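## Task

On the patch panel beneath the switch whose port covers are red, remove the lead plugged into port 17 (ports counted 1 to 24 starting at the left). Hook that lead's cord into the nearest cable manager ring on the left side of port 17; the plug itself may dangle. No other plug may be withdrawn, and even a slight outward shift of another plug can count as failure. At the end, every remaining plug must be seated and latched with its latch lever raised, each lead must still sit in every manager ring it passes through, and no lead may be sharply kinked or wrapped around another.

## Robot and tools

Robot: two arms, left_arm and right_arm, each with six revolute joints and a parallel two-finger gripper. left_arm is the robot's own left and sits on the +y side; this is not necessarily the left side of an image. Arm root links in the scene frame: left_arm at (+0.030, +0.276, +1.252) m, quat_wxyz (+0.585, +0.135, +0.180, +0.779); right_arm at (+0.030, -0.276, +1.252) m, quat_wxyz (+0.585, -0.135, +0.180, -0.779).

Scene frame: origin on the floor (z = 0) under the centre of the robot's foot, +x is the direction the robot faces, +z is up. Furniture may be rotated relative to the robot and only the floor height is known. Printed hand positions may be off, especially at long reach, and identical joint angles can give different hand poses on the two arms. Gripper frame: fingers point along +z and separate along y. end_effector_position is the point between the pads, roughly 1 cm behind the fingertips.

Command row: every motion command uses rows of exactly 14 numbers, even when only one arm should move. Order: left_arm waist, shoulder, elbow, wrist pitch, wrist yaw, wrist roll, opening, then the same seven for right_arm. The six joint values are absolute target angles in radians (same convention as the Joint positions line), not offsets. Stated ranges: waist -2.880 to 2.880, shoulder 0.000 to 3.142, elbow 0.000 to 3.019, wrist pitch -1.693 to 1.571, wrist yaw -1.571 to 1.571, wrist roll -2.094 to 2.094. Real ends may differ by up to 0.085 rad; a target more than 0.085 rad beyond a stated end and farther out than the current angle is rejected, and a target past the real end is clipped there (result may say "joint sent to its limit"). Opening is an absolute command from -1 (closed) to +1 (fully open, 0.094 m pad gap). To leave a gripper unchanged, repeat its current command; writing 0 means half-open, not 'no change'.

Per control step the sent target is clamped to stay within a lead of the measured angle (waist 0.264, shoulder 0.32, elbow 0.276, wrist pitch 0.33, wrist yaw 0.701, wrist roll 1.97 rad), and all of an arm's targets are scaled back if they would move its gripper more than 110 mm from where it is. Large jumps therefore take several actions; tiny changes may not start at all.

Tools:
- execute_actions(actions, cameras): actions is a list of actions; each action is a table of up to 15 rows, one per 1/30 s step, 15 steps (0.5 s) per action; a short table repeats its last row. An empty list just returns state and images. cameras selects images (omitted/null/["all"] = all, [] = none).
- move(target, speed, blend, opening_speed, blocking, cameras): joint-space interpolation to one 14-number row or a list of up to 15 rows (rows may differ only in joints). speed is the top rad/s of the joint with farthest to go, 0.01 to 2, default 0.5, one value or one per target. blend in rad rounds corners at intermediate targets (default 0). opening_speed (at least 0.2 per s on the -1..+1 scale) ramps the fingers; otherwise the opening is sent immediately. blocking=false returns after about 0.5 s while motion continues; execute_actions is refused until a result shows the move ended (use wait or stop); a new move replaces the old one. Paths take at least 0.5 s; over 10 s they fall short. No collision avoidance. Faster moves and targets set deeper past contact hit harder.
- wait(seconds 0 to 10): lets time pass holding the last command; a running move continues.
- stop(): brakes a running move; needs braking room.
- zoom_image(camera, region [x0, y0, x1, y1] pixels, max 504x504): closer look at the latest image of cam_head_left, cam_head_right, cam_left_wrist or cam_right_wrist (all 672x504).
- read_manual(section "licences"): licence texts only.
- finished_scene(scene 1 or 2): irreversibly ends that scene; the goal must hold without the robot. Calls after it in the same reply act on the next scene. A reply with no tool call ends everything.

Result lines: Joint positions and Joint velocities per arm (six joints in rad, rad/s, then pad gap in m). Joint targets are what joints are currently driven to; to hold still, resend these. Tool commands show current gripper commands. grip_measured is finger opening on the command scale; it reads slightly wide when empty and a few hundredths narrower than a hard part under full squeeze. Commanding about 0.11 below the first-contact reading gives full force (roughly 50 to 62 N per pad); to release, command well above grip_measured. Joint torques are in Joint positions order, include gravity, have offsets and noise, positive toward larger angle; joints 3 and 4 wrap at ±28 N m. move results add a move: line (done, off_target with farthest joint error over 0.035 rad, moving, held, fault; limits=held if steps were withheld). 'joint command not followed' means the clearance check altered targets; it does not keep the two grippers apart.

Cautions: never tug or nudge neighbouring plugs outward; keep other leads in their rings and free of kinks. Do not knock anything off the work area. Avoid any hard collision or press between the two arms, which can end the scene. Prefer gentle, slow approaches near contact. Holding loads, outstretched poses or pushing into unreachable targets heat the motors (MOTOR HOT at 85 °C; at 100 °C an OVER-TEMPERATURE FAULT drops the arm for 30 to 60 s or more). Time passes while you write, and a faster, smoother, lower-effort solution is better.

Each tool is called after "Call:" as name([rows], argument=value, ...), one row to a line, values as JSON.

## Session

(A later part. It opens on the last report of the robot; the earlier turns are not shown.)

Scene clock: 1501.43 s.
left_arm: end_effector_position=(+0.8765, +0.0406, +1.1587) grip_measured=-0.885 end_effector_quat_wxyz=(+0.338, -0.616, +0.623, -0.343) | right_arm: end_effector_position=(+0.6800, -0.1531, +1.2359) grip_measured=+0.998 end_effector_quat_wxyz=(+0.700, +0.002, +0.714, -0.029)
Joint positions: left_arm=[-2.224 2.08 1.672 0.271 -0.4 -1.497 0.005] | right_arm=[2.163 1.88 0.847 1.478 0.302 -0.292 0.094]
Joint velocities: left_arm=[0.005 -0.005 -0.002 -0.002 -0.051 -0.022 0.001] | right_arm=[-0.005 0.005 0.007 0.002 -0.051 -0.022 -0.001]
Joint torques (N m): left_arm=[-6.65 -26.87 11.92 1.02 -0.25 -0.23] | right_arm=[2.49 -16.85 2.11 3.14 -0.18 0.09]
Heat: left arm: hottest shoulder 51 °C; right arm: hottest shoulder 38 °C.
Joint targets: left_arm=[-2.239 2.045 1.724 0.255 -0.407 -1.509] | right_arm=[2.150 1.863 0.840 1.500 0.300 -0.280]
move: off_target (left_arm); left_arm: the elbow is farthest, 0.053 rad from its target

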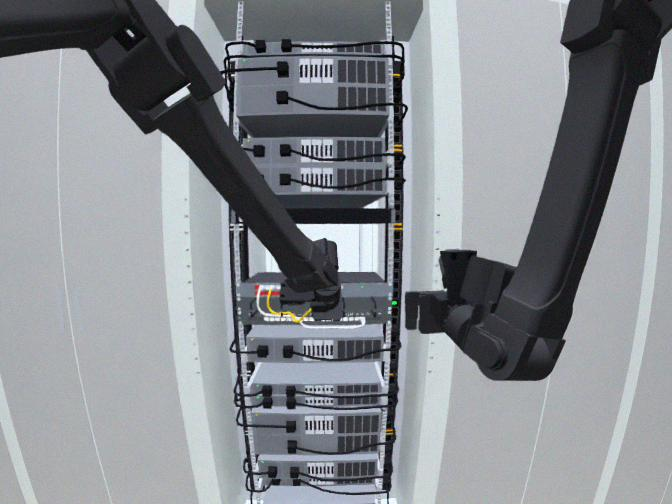

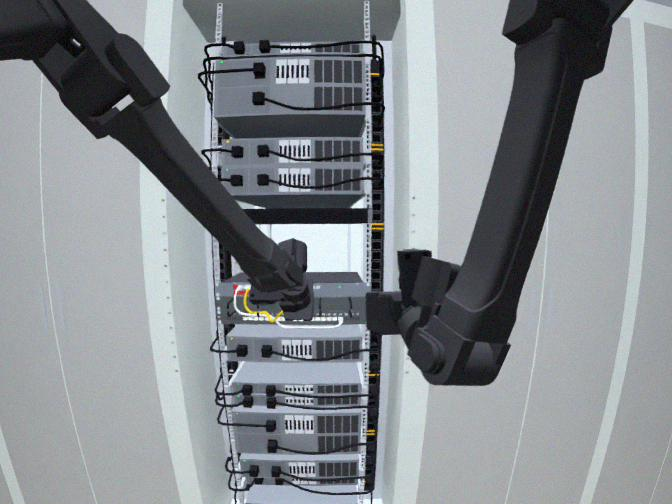

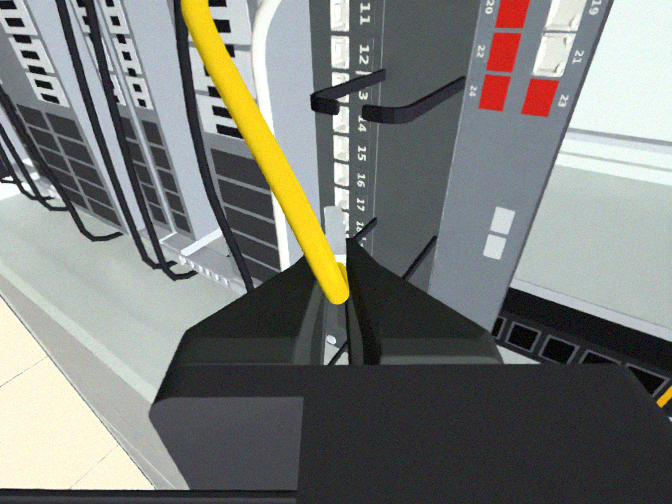

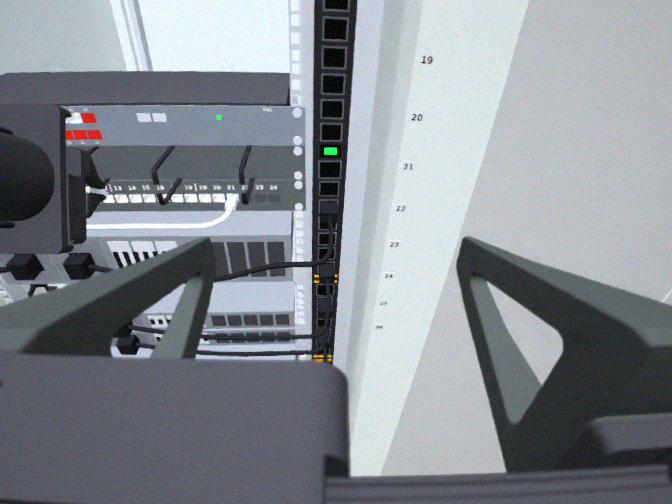

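Call:
move(target=[-2.275, 2.268, 1.70, 1.085, -0.325, -1.255, -1, 2.15, 1.863, 0.84, 1.5, 0.3, -0.28, 1], speed=0.25)

Call:
zoom_image(camera="cam_left_wrist", region=[100, 0, 480, 330])

Call:
zoom_image(camera="cam_head_left", region=[240, 270, 400, 340])

Scene clock: 1552.77 s.
left_arm: end_effector_position=(+0.8792, +0.0145, +1.1993) grip_measured=-0.883 end_effector_quat_wxyz=(-0.502, +0.500, -0.495, +0.503) | right_arm: end_effector_position=(+0.6800, -0.1531, +1.2359) grip_measured=+0.998 end_effector_quat_wxyz=(+0.700, +0.002, +0.714, -0.029)
Joint positions: left_arm=[-2.252 2.255 1.674 1.055 -0.334 -1.277 0.005] | right_arm=[2.163 1.88 0.847 1.478 0.302 -0.292 0.094]
Joint velocities: left_arm=[-0.015 -0.005 -0.007 0.002 -0.007 0.007 0] | right_arm=[-0.005 -0.005 0.002 0.002 0.037 0.081 -0.001]
Joint torques (N m): left_arm=[-7.77 -22.65 8.9 2.78 0.31 0.09] | right_arm=[2.02 -16.26 2.02 3.06 -0.22 0.11]
Heat: left arm: hottest shoulder 58 °C; right arm: hottest shoulder 38 °C.
Joint targets: left_arm=[-2.276 2.267 1.702 1.085 -0.332 -1.256] | right_arm=[2.150 1.863 0.840 1.500 0.300 -0.280]
move: done

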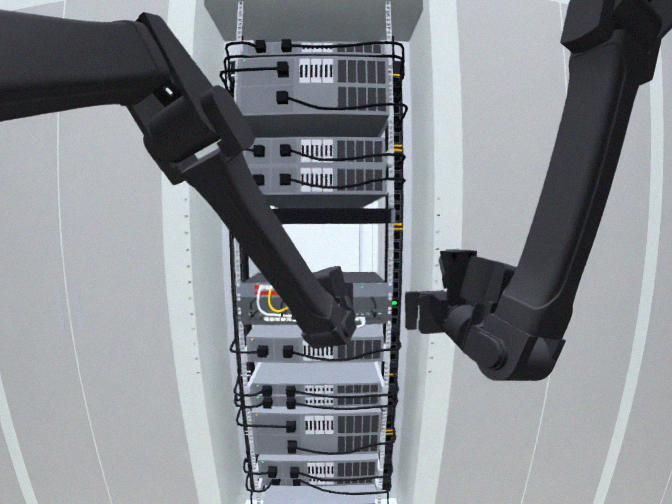

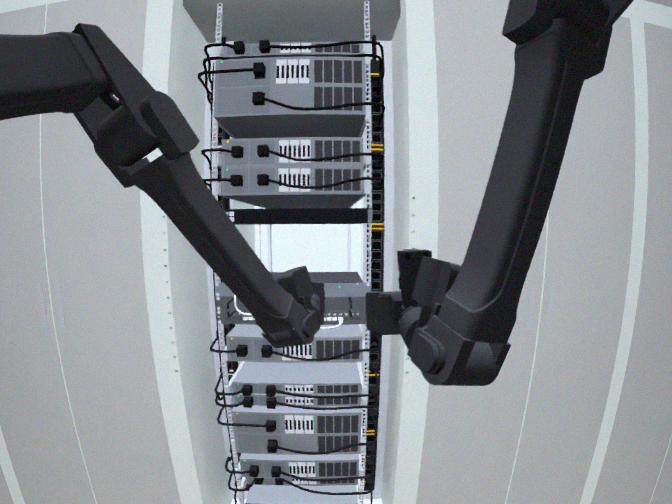

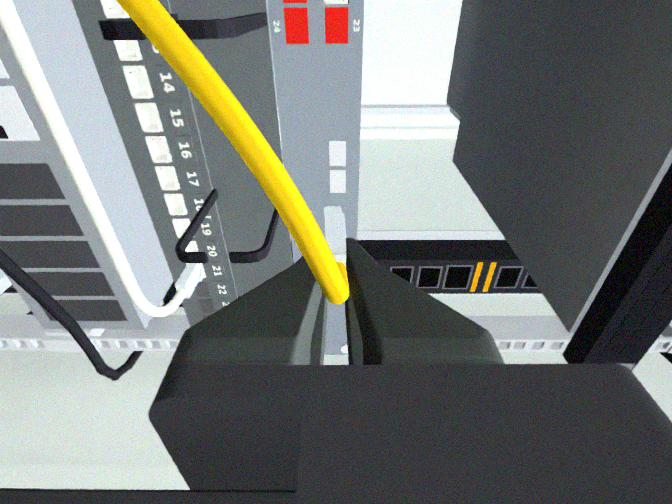

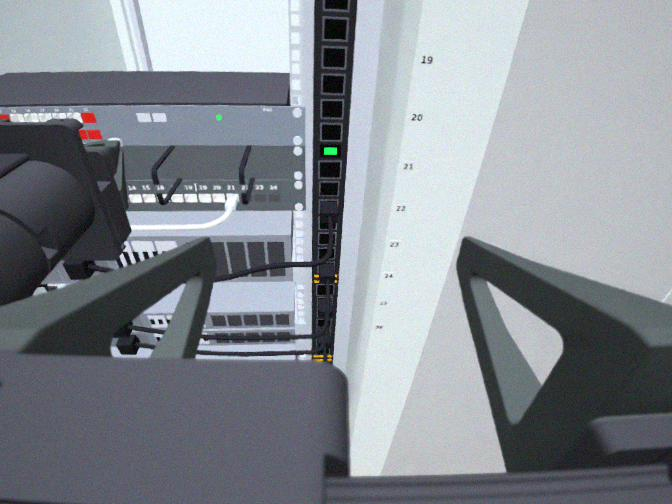

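Scaled by 1.326 from the camera's 672x504 image, which has a finer 960x720 frame.

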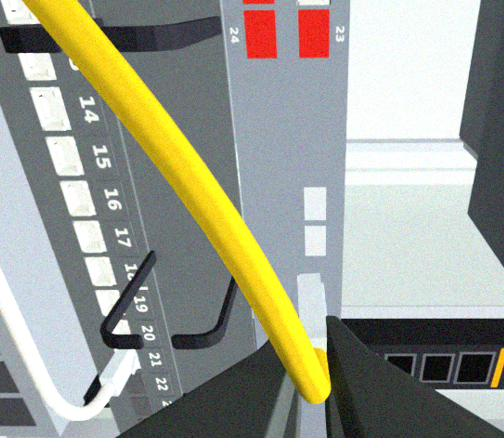

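Scaled by 3.150 from the camera's 672x504 image, which has a finer 960x720 frame.

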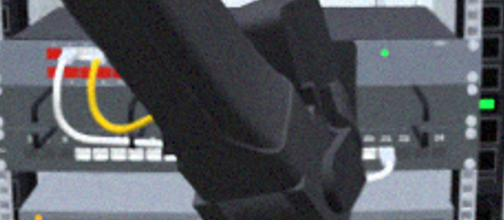

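Call:
move(target=[-2.225, 2.315, 1.842, 0.945, -0.32, -1.27, -1, 2.15, 1.863, 0.84, 1.5, 0.3, -0.28, 1], speed=0.12)

Call:
zoom_image(camera="cam_left_wrist", region=[80, 0, 400, 330])

Call:
zoom_image(camera="cam_head_left", region=[240, 270, 400, 340])

Scene clock: 1578.53 s.
left_arm: end_effector_position=(+0.9060, +0.0056, +1.1937) grip_measured=-0.883 end_effector_quat_wxyz=(-0.497, +0.499, -0.506, +0.499) | right_arm: end_effector_position=(+0.6800, -0.1531, +1.2359) grip_measured=+0.998 end_effector_quat_wxyz=(+0.700, +0.002, +0.714, -0.029)
Joint positions: left_arm=[-2.247 2.301 1.792 0.96 -0.323 -1.275 0.005] | right_arm=[2.163 1.88 0.847 1.478 0.302 -0.292 0.094]
Joint velocities: left_arm=[-0.005 -0.015 -0.002 -0.007 -0.022 -0.022 0] | right_arm=[-0.005 -0.024 -0.007 -0.017 -0.022 -0.11 0]
Joint torques (N m): left_arm=[-4.78 -23.3 11.23 1.13 0.3 -0.04] | right_arm=[2.73 -15.62 2.14 3.17 -0.18 0.16]
Heat: left arm: hottest shoulder 53 °C; right arm: hottest shoulder 38 °C.
Joint targets: left_arm=[-2.224 2.316 1.842 0.944 -0.321 -1.269] | right_arm=[2.150 1.863 0.840 1.500 0.300 -0.280]
move: off_target (left_arm); left_arm: the elbow is farthest, 0.050 rad from its target

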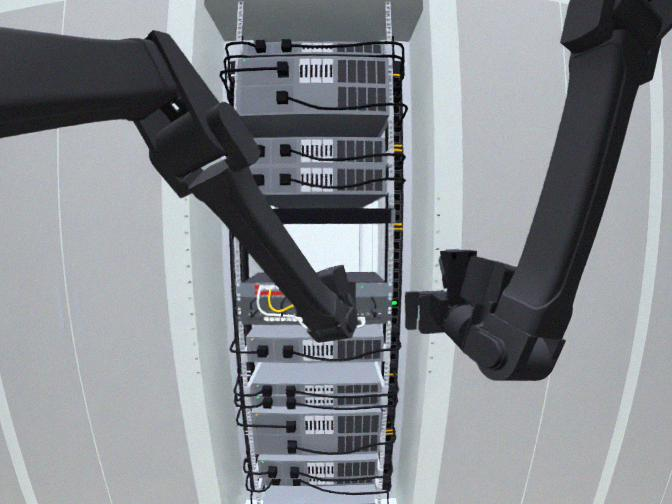

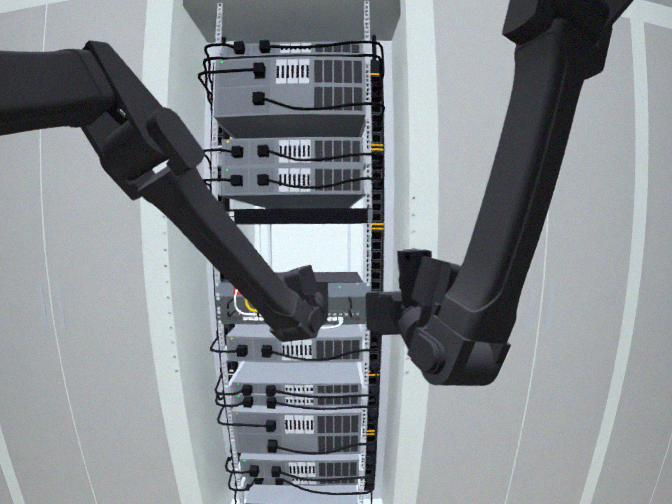

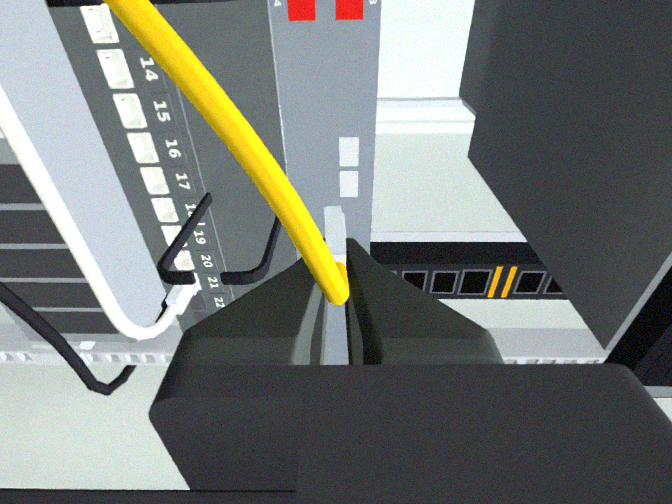

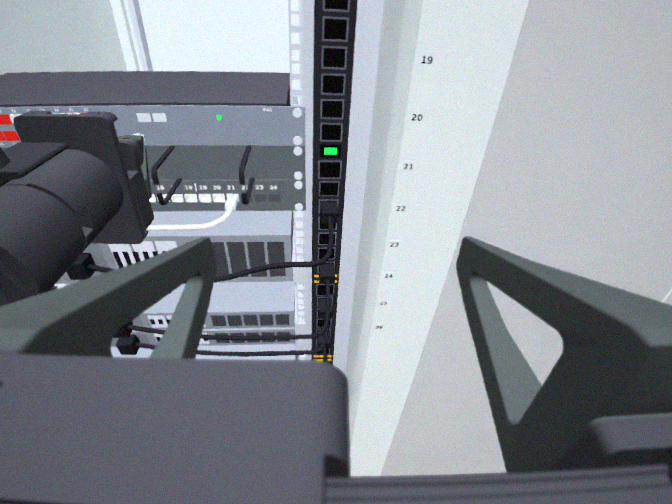

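Scaled by 1.527 from the camera's 672x504 image, which has a finer 960x720 frame.

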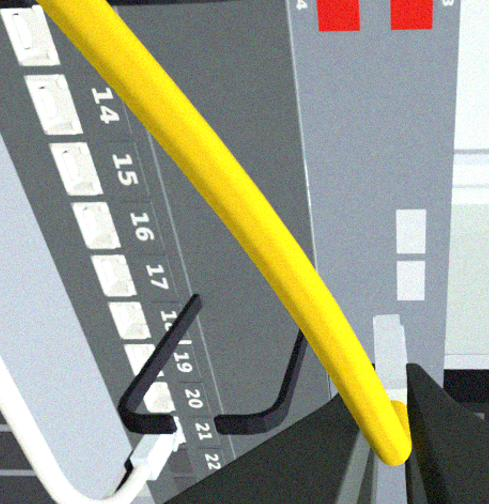

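Scaled by 3.150 from the camera's 672x504 image, which has a finer 960x720 frame.

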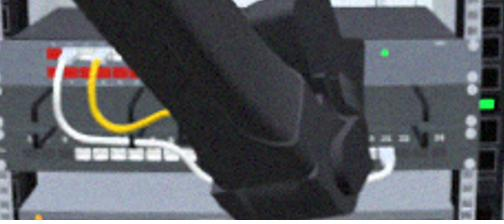

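Call:
move(target=[-2.332, 2.435, 2.025, 1.08, -0.715, -1.155, -1, 2.15, 1.863, 0.84, 1.5, 0.3, -0.28, 1], speed=0.2)

Call:
zoom_image(camera="cam_left_wrist", region=[80, 0, 400, 330])

Scene clock: 1608.23 s.
left_arm: end_effector_position=(+0.9041, +0.0120, +1.1916) grip_measured=-0.883 end_effector_quat_wxyz=(-0.578, +0.581, -0.407, +0.404) | right_arm: end_effector_position=(+0.6800, -0.1531, +1.2359) grip_measured=+0.998 end_effector_quat_wxyz=(+0.700, +0.002, +0.714, -0.029)
Joint positions: left_arm=[-2.307 2.419 1.974 1.053 -0.711 -1.175 0.005] | right_arm=[2.163 1.88 0.847 1.478 0.302 -0.292 0.094]
Joint velocities: left_arm=[-0.015 -0.024 -0.007 -0.012 -0.007 -0.022 0] | right_arm=[-0.005 -0.005 0.002 0.022 -0.066 -0.037 0]
Joint torques (N m): left_arm=[-8.82 -23.82 11.56 2.62 0.14 0.06] | right_arm=[2.37 -15.27 1.88 3.26 -0.2 0.07]
Heat: left arm: hottest shoulder 52 °C; right arm: hottest shoulder 38 °C.
Joint targets: left_arm=[-2.332 2.434 2.025 1.081 -0.714 -1.155] | right_arm=[2.150 1.863 0.840 1.500 0.300 -0.280]
move: off_target (left_arm); left_arm: the elbow is farthest, 0.051 rad from its target

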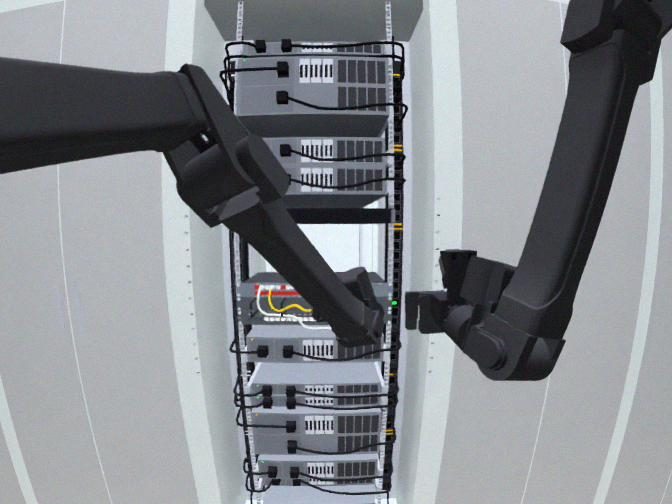

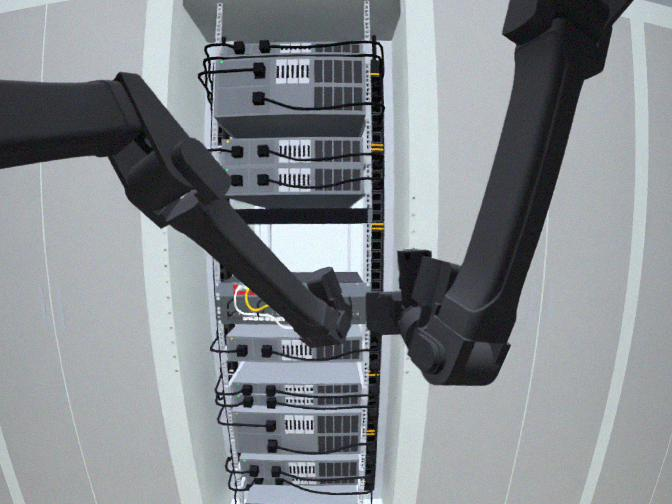

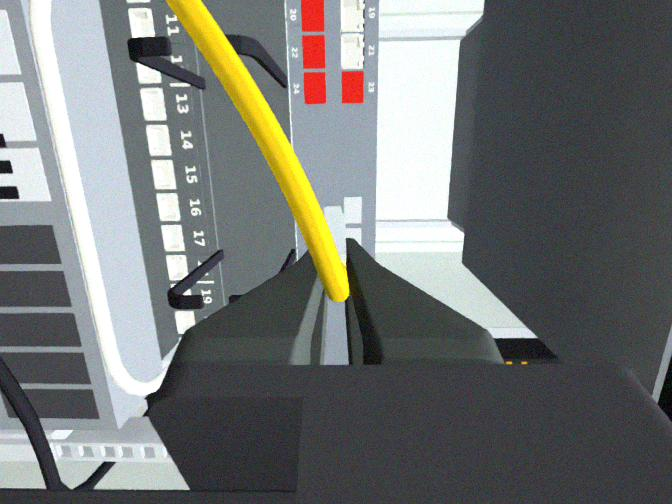

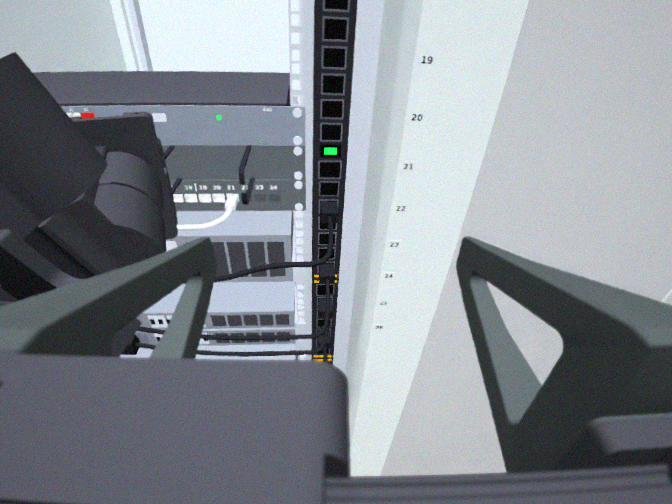

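Scaled by 1.527 from the camera's 672x504 image, which has a finer 960x720 frame.

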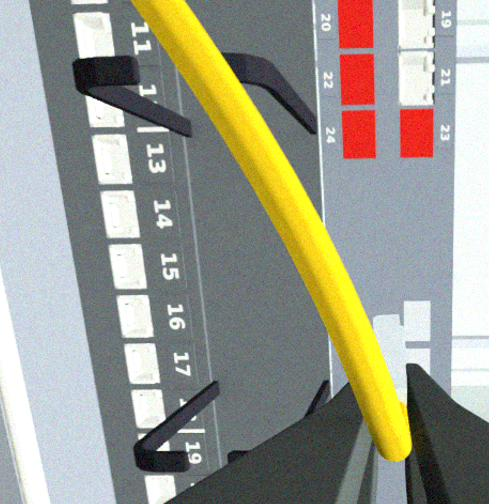

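Call:
zoom_image(camera="cam_head_left", region=[240, 280, 340, 330])

Call:
zoom_image(camera="cam_head_right", region=[220, 280, 320, 330])

Scaled by 5.040 from the camera's 672x504 image, which has a finer 960x720 frame.

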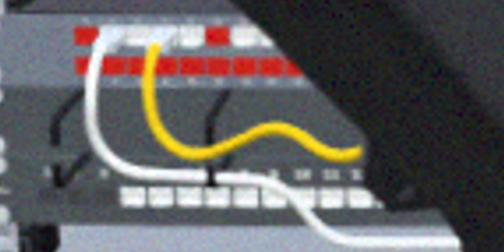

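Scaled by 5.040 from the camera's 672x504 image, which has a finer 960x720 frame.

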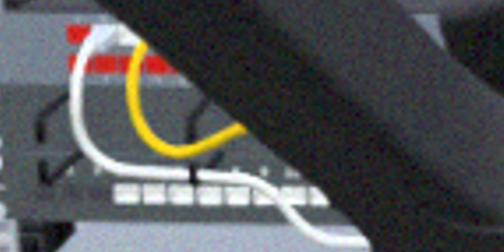

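Call:
move(target=[-2.285, 2.464, 2.1, 1.01, -0.705, -1.17, -1, 2.15, 1.863, 0.84, 1.5, 0.3, -0.28, 1], speed=0.12)

Call:
zoom_image(camera="cam_left_wrist", region=[80, 0, 400, 330])

Call:
zoom_image(camera="cam_head_left", region=[240, 280, 340, 330])

Scene clock: 1646.17 s.
left_arm: end_effector_position=(+0.9166, +0.0089, +1.1950) grip_measured=-0.883 end_effector_quat_wxyz=(-0.580, +0.579, -0.402, +0.408) | right_arm: end_effector_position=(+0.6800, -0.1531, +1.2359) grip_measured=+0.998 end_effector_quat_wxyz=(+0.700, +0.002, +0.714, -0.029)
Joint positions: left_arm=[-2.306 2.448 2.046 1.026 -0.708 -1.174 0.005] | right_arm=[2.163 1.88 0.847 1.478 0.302 -0.292 0.094]
Joint velocities: left_arm=[0.005 -0.005 0.012 0.002 -0.022 0.051 -0.003] | right_arm=[-0.005 -0.005 -0.002 -0.017 0.139 -0.007 0]
Joint torques (N m): left_arm=[-5.66 -24.53 11.97 0.91 0.41 -0.09] | right_arm=[1.49 -16.03 2.18 3.14 -0.23 0.09]
Heat: left arm: hottest shoulder 52 °C; right arm: hottest shoulder 38 °C.
Joint targets: left_arm=[-2.286 2.464 2.099 1.010 -0.705 -1.169] | right_arm=[2.150 1.863 0.840 1.500 0.300 -0.280]
move: off_target (left_arm); left_arm: the elbow is farthest, 0.054 rad from its target

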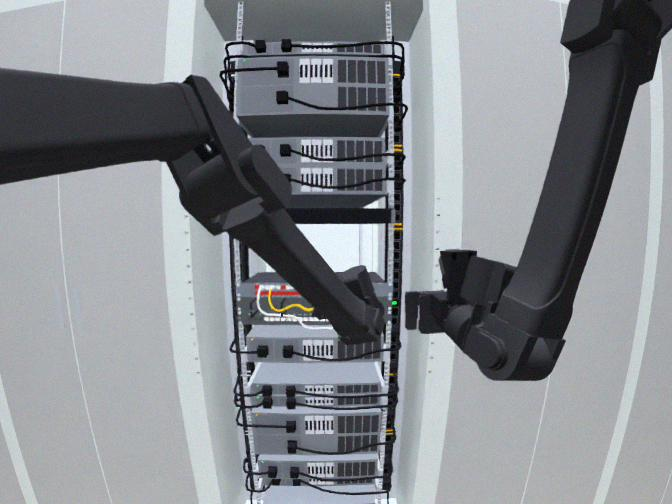

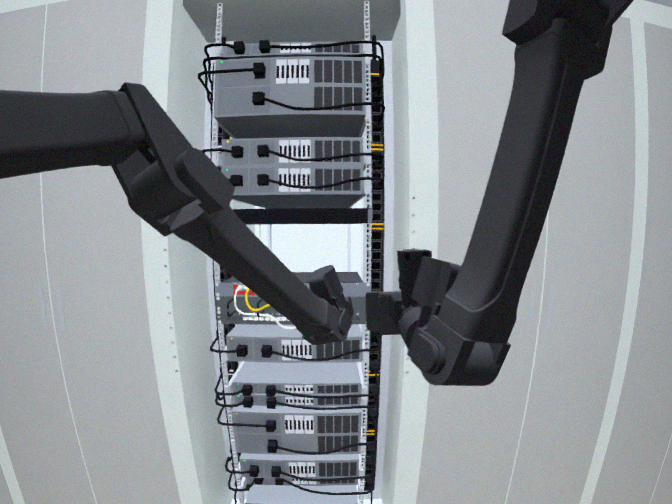

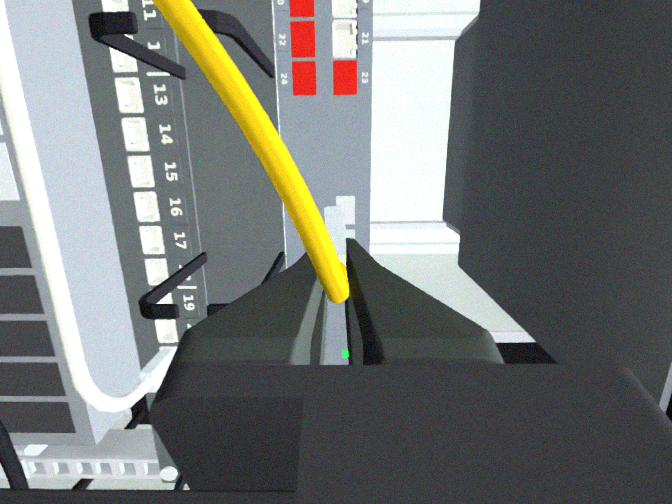

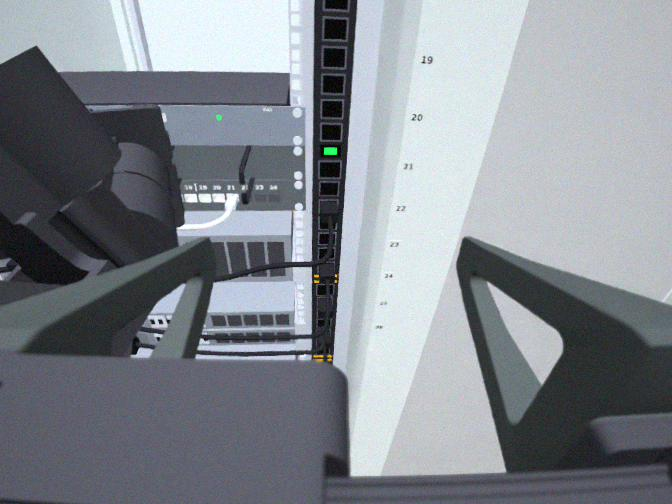

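Scaled by 1.527 from the camera's 672x504 image, which has a finer 960x720 frame.

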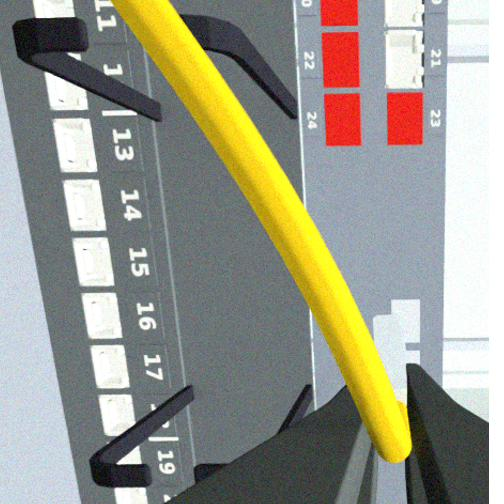

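Scaled by 5.040 from the camera's 672x504 image, which has a finer 960x720 frame.

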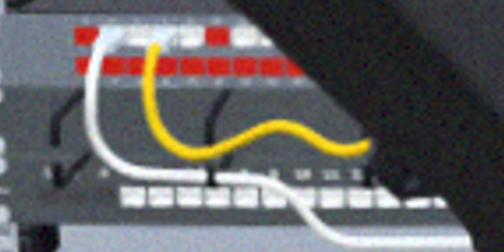

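Call:
move(target=[-2.26, 2.494, 2.17, 0.95, -0.695, -1.19, -1, 2.15, 1.863, 0.84, 1.5, 0.3, -0.28, 1], speed=0.12)

Call:
zoom_image(camera="cam_left_wrist", region=[80, 0, 400, 330])

Call:
zoom_image(camera="cam_head_left", region=[240, 280, 340, 330])

Scene clock: 1655.73 s.
left_arm: end_effector_position=(+0.9334, +0.0199, +1.1843) grip_measured=-0.883 end_effector_quat_wxyz=(-0.581, +0.579, -0.409, +0.398) | right_arm: end_effector_position=(+0.6800, -0.1531, +1.2359) grip_measured=+0.998 end_effector_quat_wxyz=(+0.700, +0.002, +0.714, -0.029)
Joint positions: left_arm=[-2.283 2.48 2.115 0.964 -0.698 -1.178 0.005] | right_arm=[2.163 1.88 0.847 1.478 0.302 -0.292 0.094]
Joint velocities: left_arm=[-0.015 -0.005 -0.002 -0.007 -0.022 -0.022 -0.001] | right_arm=[-0.005 -0.005 -0.007 0.012 -0.051 -0.007 0]
Joint torques (N m): left_arm=[-5.66 -24.59 12.26 0.98 0.32 -0.18] | right_arm=[1.79 -15.44 1.8 3.3 -0.24 0.11]
Heat: left arm: hottest shoulder 54 °C; right arm: hottest shoulder 38 °C.
Joint targets: left_arm=[-2.259 2.495 2.170 0.949 -0.696 -1.191] | right_arm=[2.150 1.863 0.840 1.500 0.300 -0.280]
move: off_target (left_arm); left_arm: the elbow is farthest, 0.055 rad from its target

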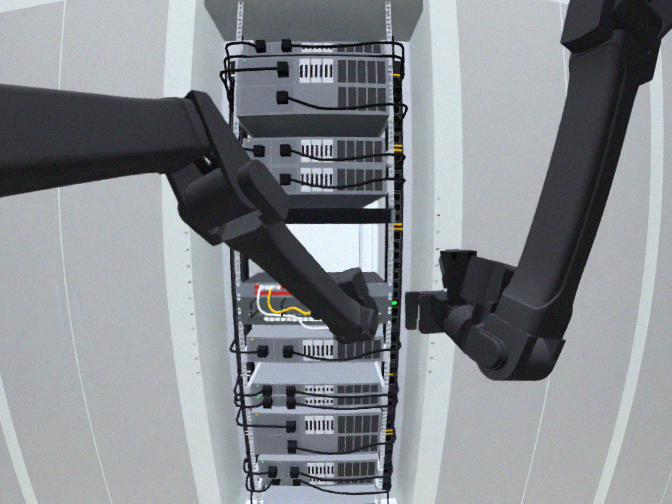

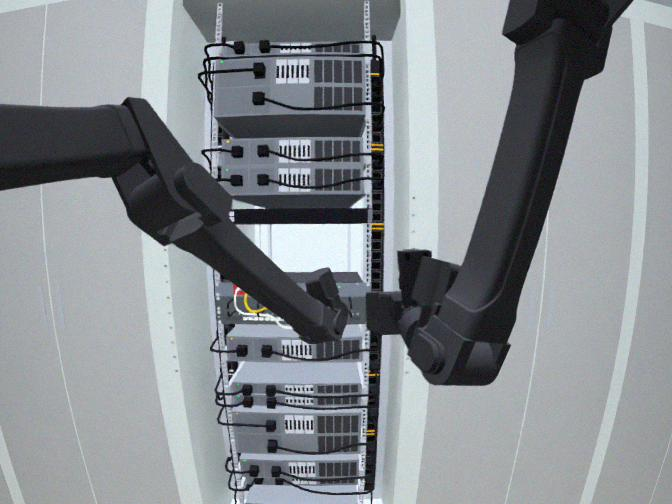

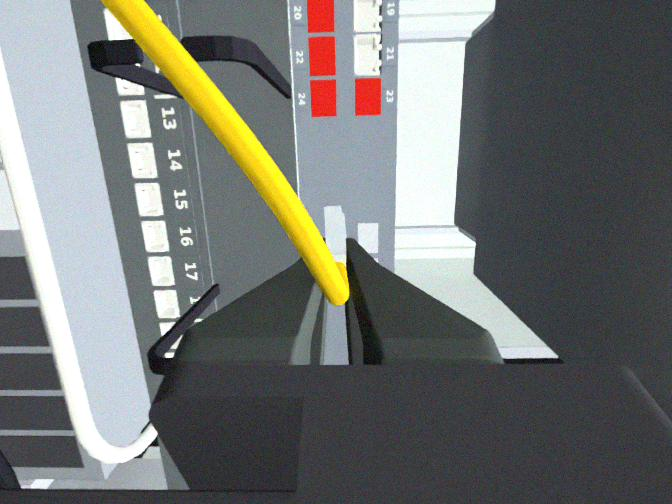

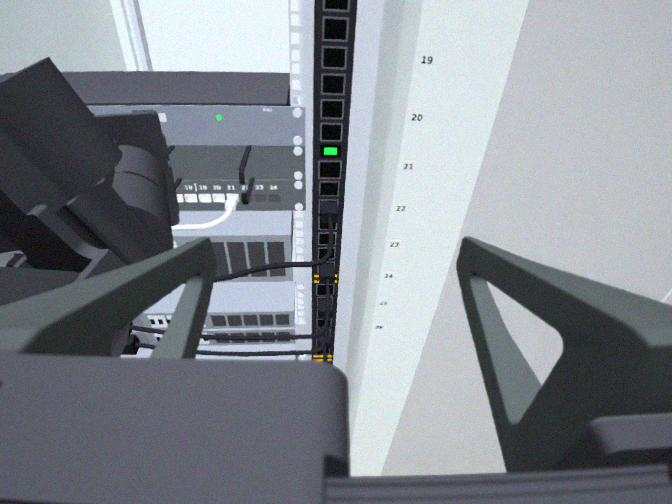

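Scaled by 1.527 from the camera's 672x504 image, which has a finer 960x720 frame.

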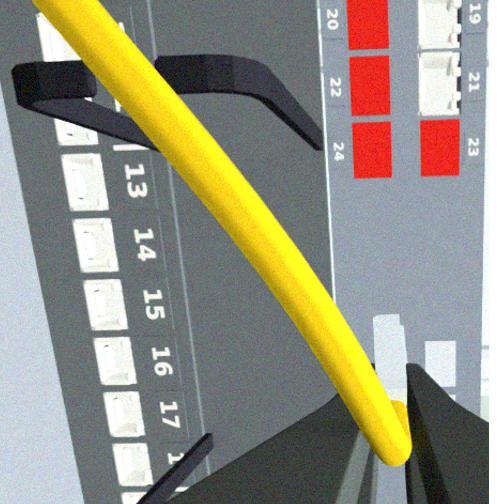

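Scaled by 5.040 from the camera's 672x504 image, which has a finer 960x720 frame.

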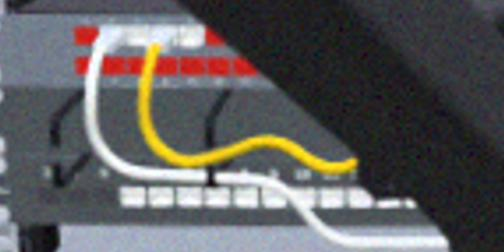

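Call:
move(target=[-2.257, 2.212, 1.553, 1.175, -0.345, -1.25, -1, 2.15, 1.863, 0.84, 1.5, 0.3, -0.28, 1], speed=0.25)

Call:
zoom_image(camera="cam_left_wrist", region=[80, 0, 400, 330])

Call:
zoom_image(camera="cam_head_left", region=[240, 280, 340, 330])

Scene clock: 1840.80 s.
left_arm: end_effector_position=(+0.8411, +0.0085, +1.1846) grip_measured=-0.883 end_effector_quat_wxyz=(-0.506, +0.493, -0.508, +0.493) | right_arm: end_effector_position=(+0.6800, -0.1531, +1.2359) grip_measured=+0.998 end_effector_quat_wxyz=(+0.700, +0.002, +0.714, -0.029)
Joint positions: left_arm=[-2.272 2.243 1.56 1.147 -0.349 -1.237 0.005] | right_arm=[2.163 1.88 0.847 1.478 0.302 -0.292 0.094]
Joint velocities: left_arm=[0.015 -0.024 -0.002 0.007 0.066 0.037 -0.001] | right_arm=[0.005 -0.005 -0.002 -0.007 0.007 0.051 0]
Joint torques (N m): left_arm=[-5.01 -25.76 5.16 2.78 0.41 -0.22] | right_arm=[2.32 -15.97 2.03 3.15 -0.22 0.12]
Heat: left arm: hottest shoulder 54 °C; right arm: hottest shoulder 39 °C.
Joint targets: left_arm=[-2.258 2.210 1.554 1.176 -0.344 -1.250] | right_arm=[2.150 1.863 0.840 1.500 0.300 -0.280]
move: done

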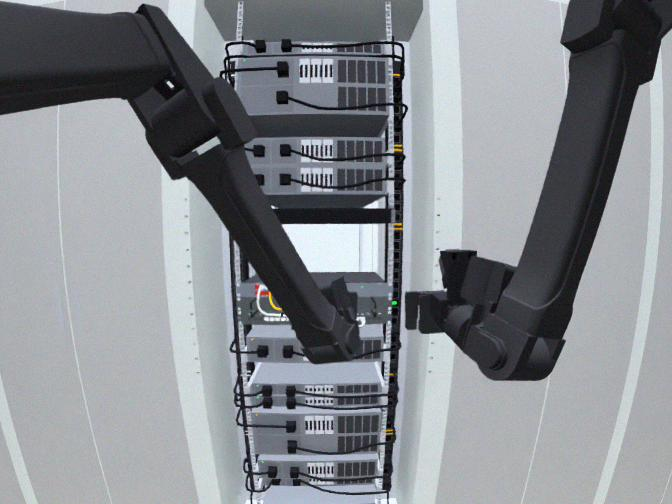

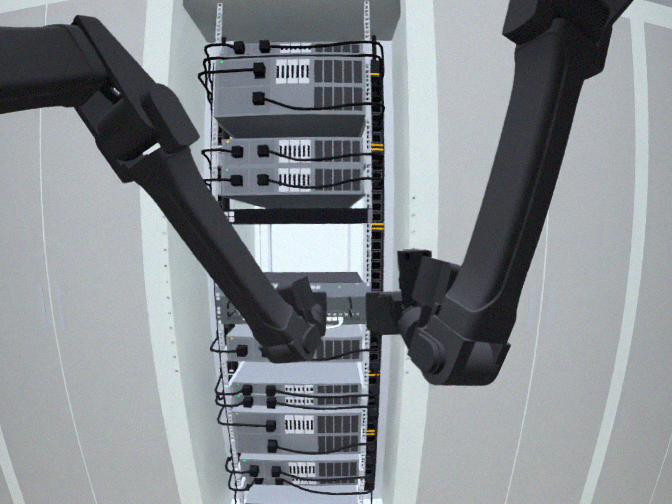

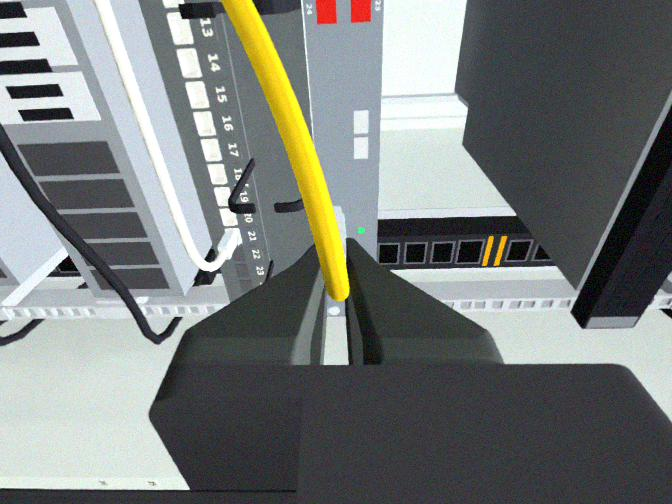

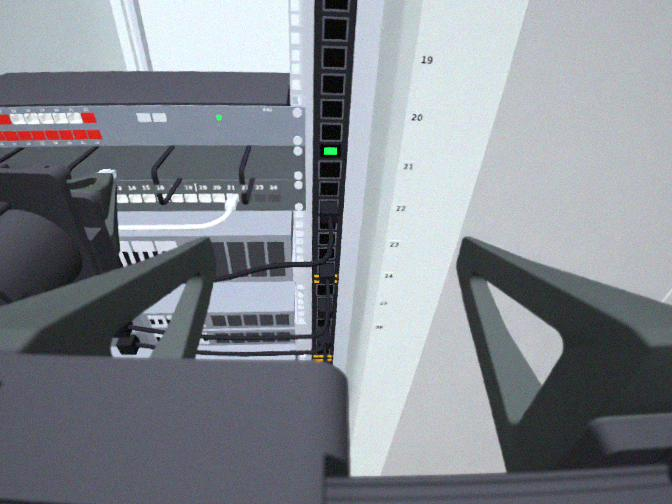

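Scaled by 1.527 from the camera's 672x504 image, which has a finer 960x720 frame.

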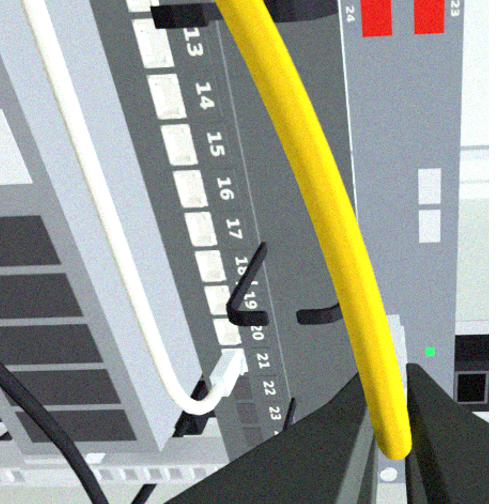

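Scaled by 5.040 from the camera's 672x504 image, which has a finer 960x720 frame.

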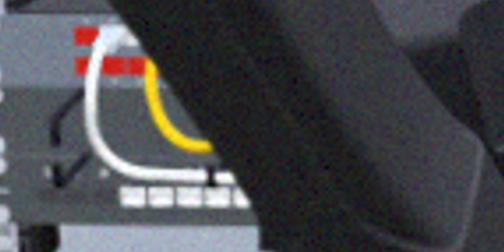

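Call:
move([
  [-2.257, 2.212, 1.553, 1.175, -0.345, -1.25, -1, 1.85, 2.035, 1.375, 0.82, -0.52, -1.18, -0.3],
  [-2.257, 2.212, 1.553, 1.175, -0.345, -1.25, -1, 1.8675, 2.2076, 1.91, 0.1378, -1.343, -2.08, -0.3],
], speed=0.5, blend=0.1)

Call:
zoom_image(camera="cam_right_wrist", region=[100, 0, 600, 400])

Scene clock: 1876.20 s.
left_arm: end_effector_position=(+0.8410, +0.0096, +1.1837) grip_measured=-0.883 end_effector_quat_wxyz=(-0.506, +0.493, -0.508, +0.493) | right_arm: end_effector_position=(+0.8436, -0.1183, +1.1769) grip_measured=-0.298 end_effector_quat_wxyz=(+0.686, -0.700, +0.198, -0.024)
Joint positions: left_arm=[-2.27 2.243 1.559 1.147 -0.349 -1.238 0.005] | right_arm=[1.864 2.153 1.786 0.251 -1.223 -1.895 0.033]
Joint velocities: left_arm=[0.015 0.015 0.002 -0.002 -0.037 -0.051 0.001] | right_arm=[0.005 -0.005 0.002 -0.022 0.051 0.022 0.001]
Joint torques (N m): left_arm=[-4.66 -25.17 5.26 2.81 0.39 -0.22] | right_arm=[1.96 -22.18 6.05 2.32 -0.19 0.28]
Heat: left arm: hottest shoulder 59 °C; right arm: hottest shoulder 39 °C.
Joint targets: left_arm=[-2.256 2.212 1.552 1.175 -0.345 -1.251] | right_arm=[1.864 2.150 1.775 0.264 -1.219 -1.879]
move: held (right_arm; a check stopped the path); path passed 1 of 2 targets; limits=held; right_arm: the wrist roll is farthest, 0.185 rad from its target
joint command not followed: on one or more control steps a check withheld the commanded joint targets of the right arm, and it was not sent them on those steps.
cause: the commanded joint targets, or the way to them, would bring two parts of the arm too close to each other (its wrist (the part past joint 4) and its wrist camera, with joints 5 (wrist yaw) and 6 (wrist roll) between them).

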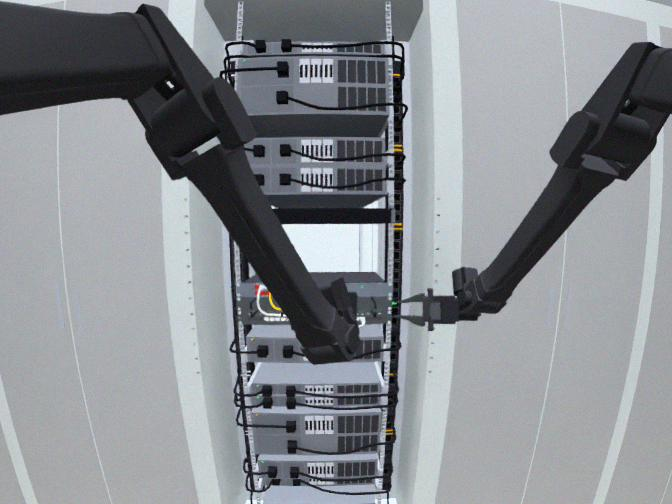

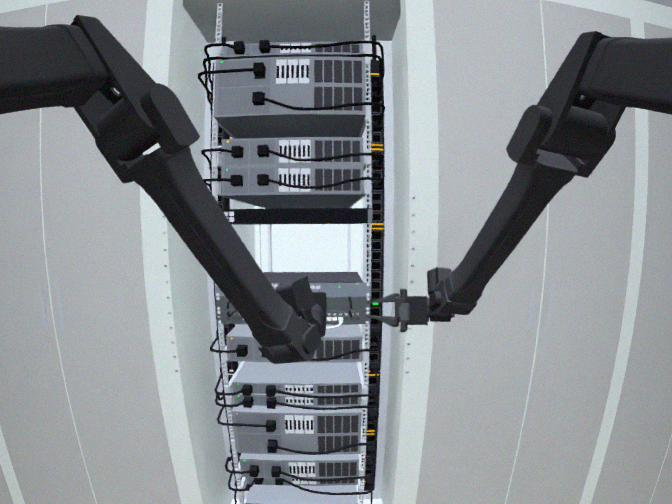

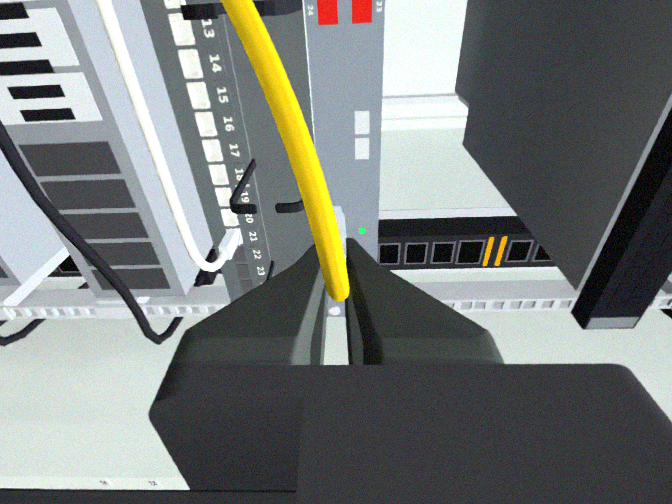

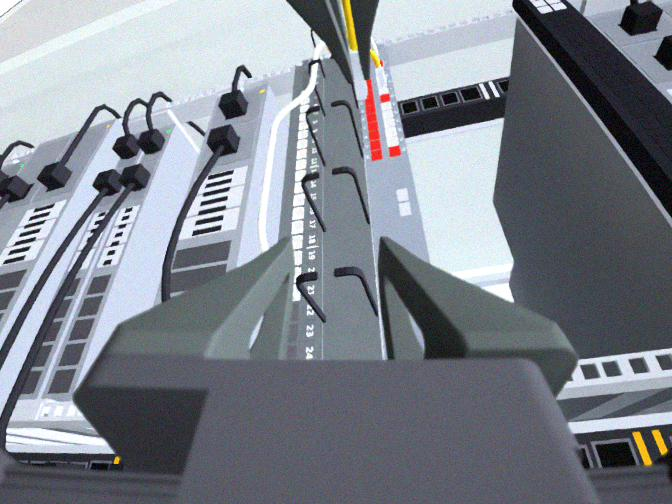

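Scaled by 1.008 from the camera's 672x504 image, which has a finer 960x720 frame.

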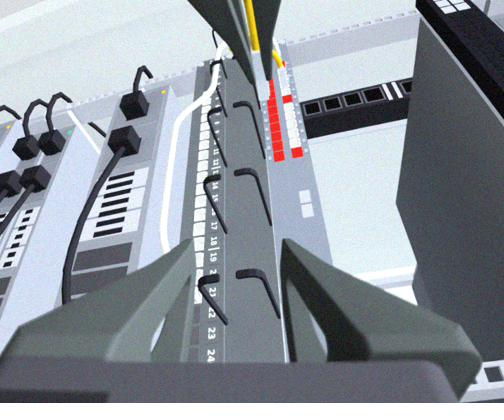

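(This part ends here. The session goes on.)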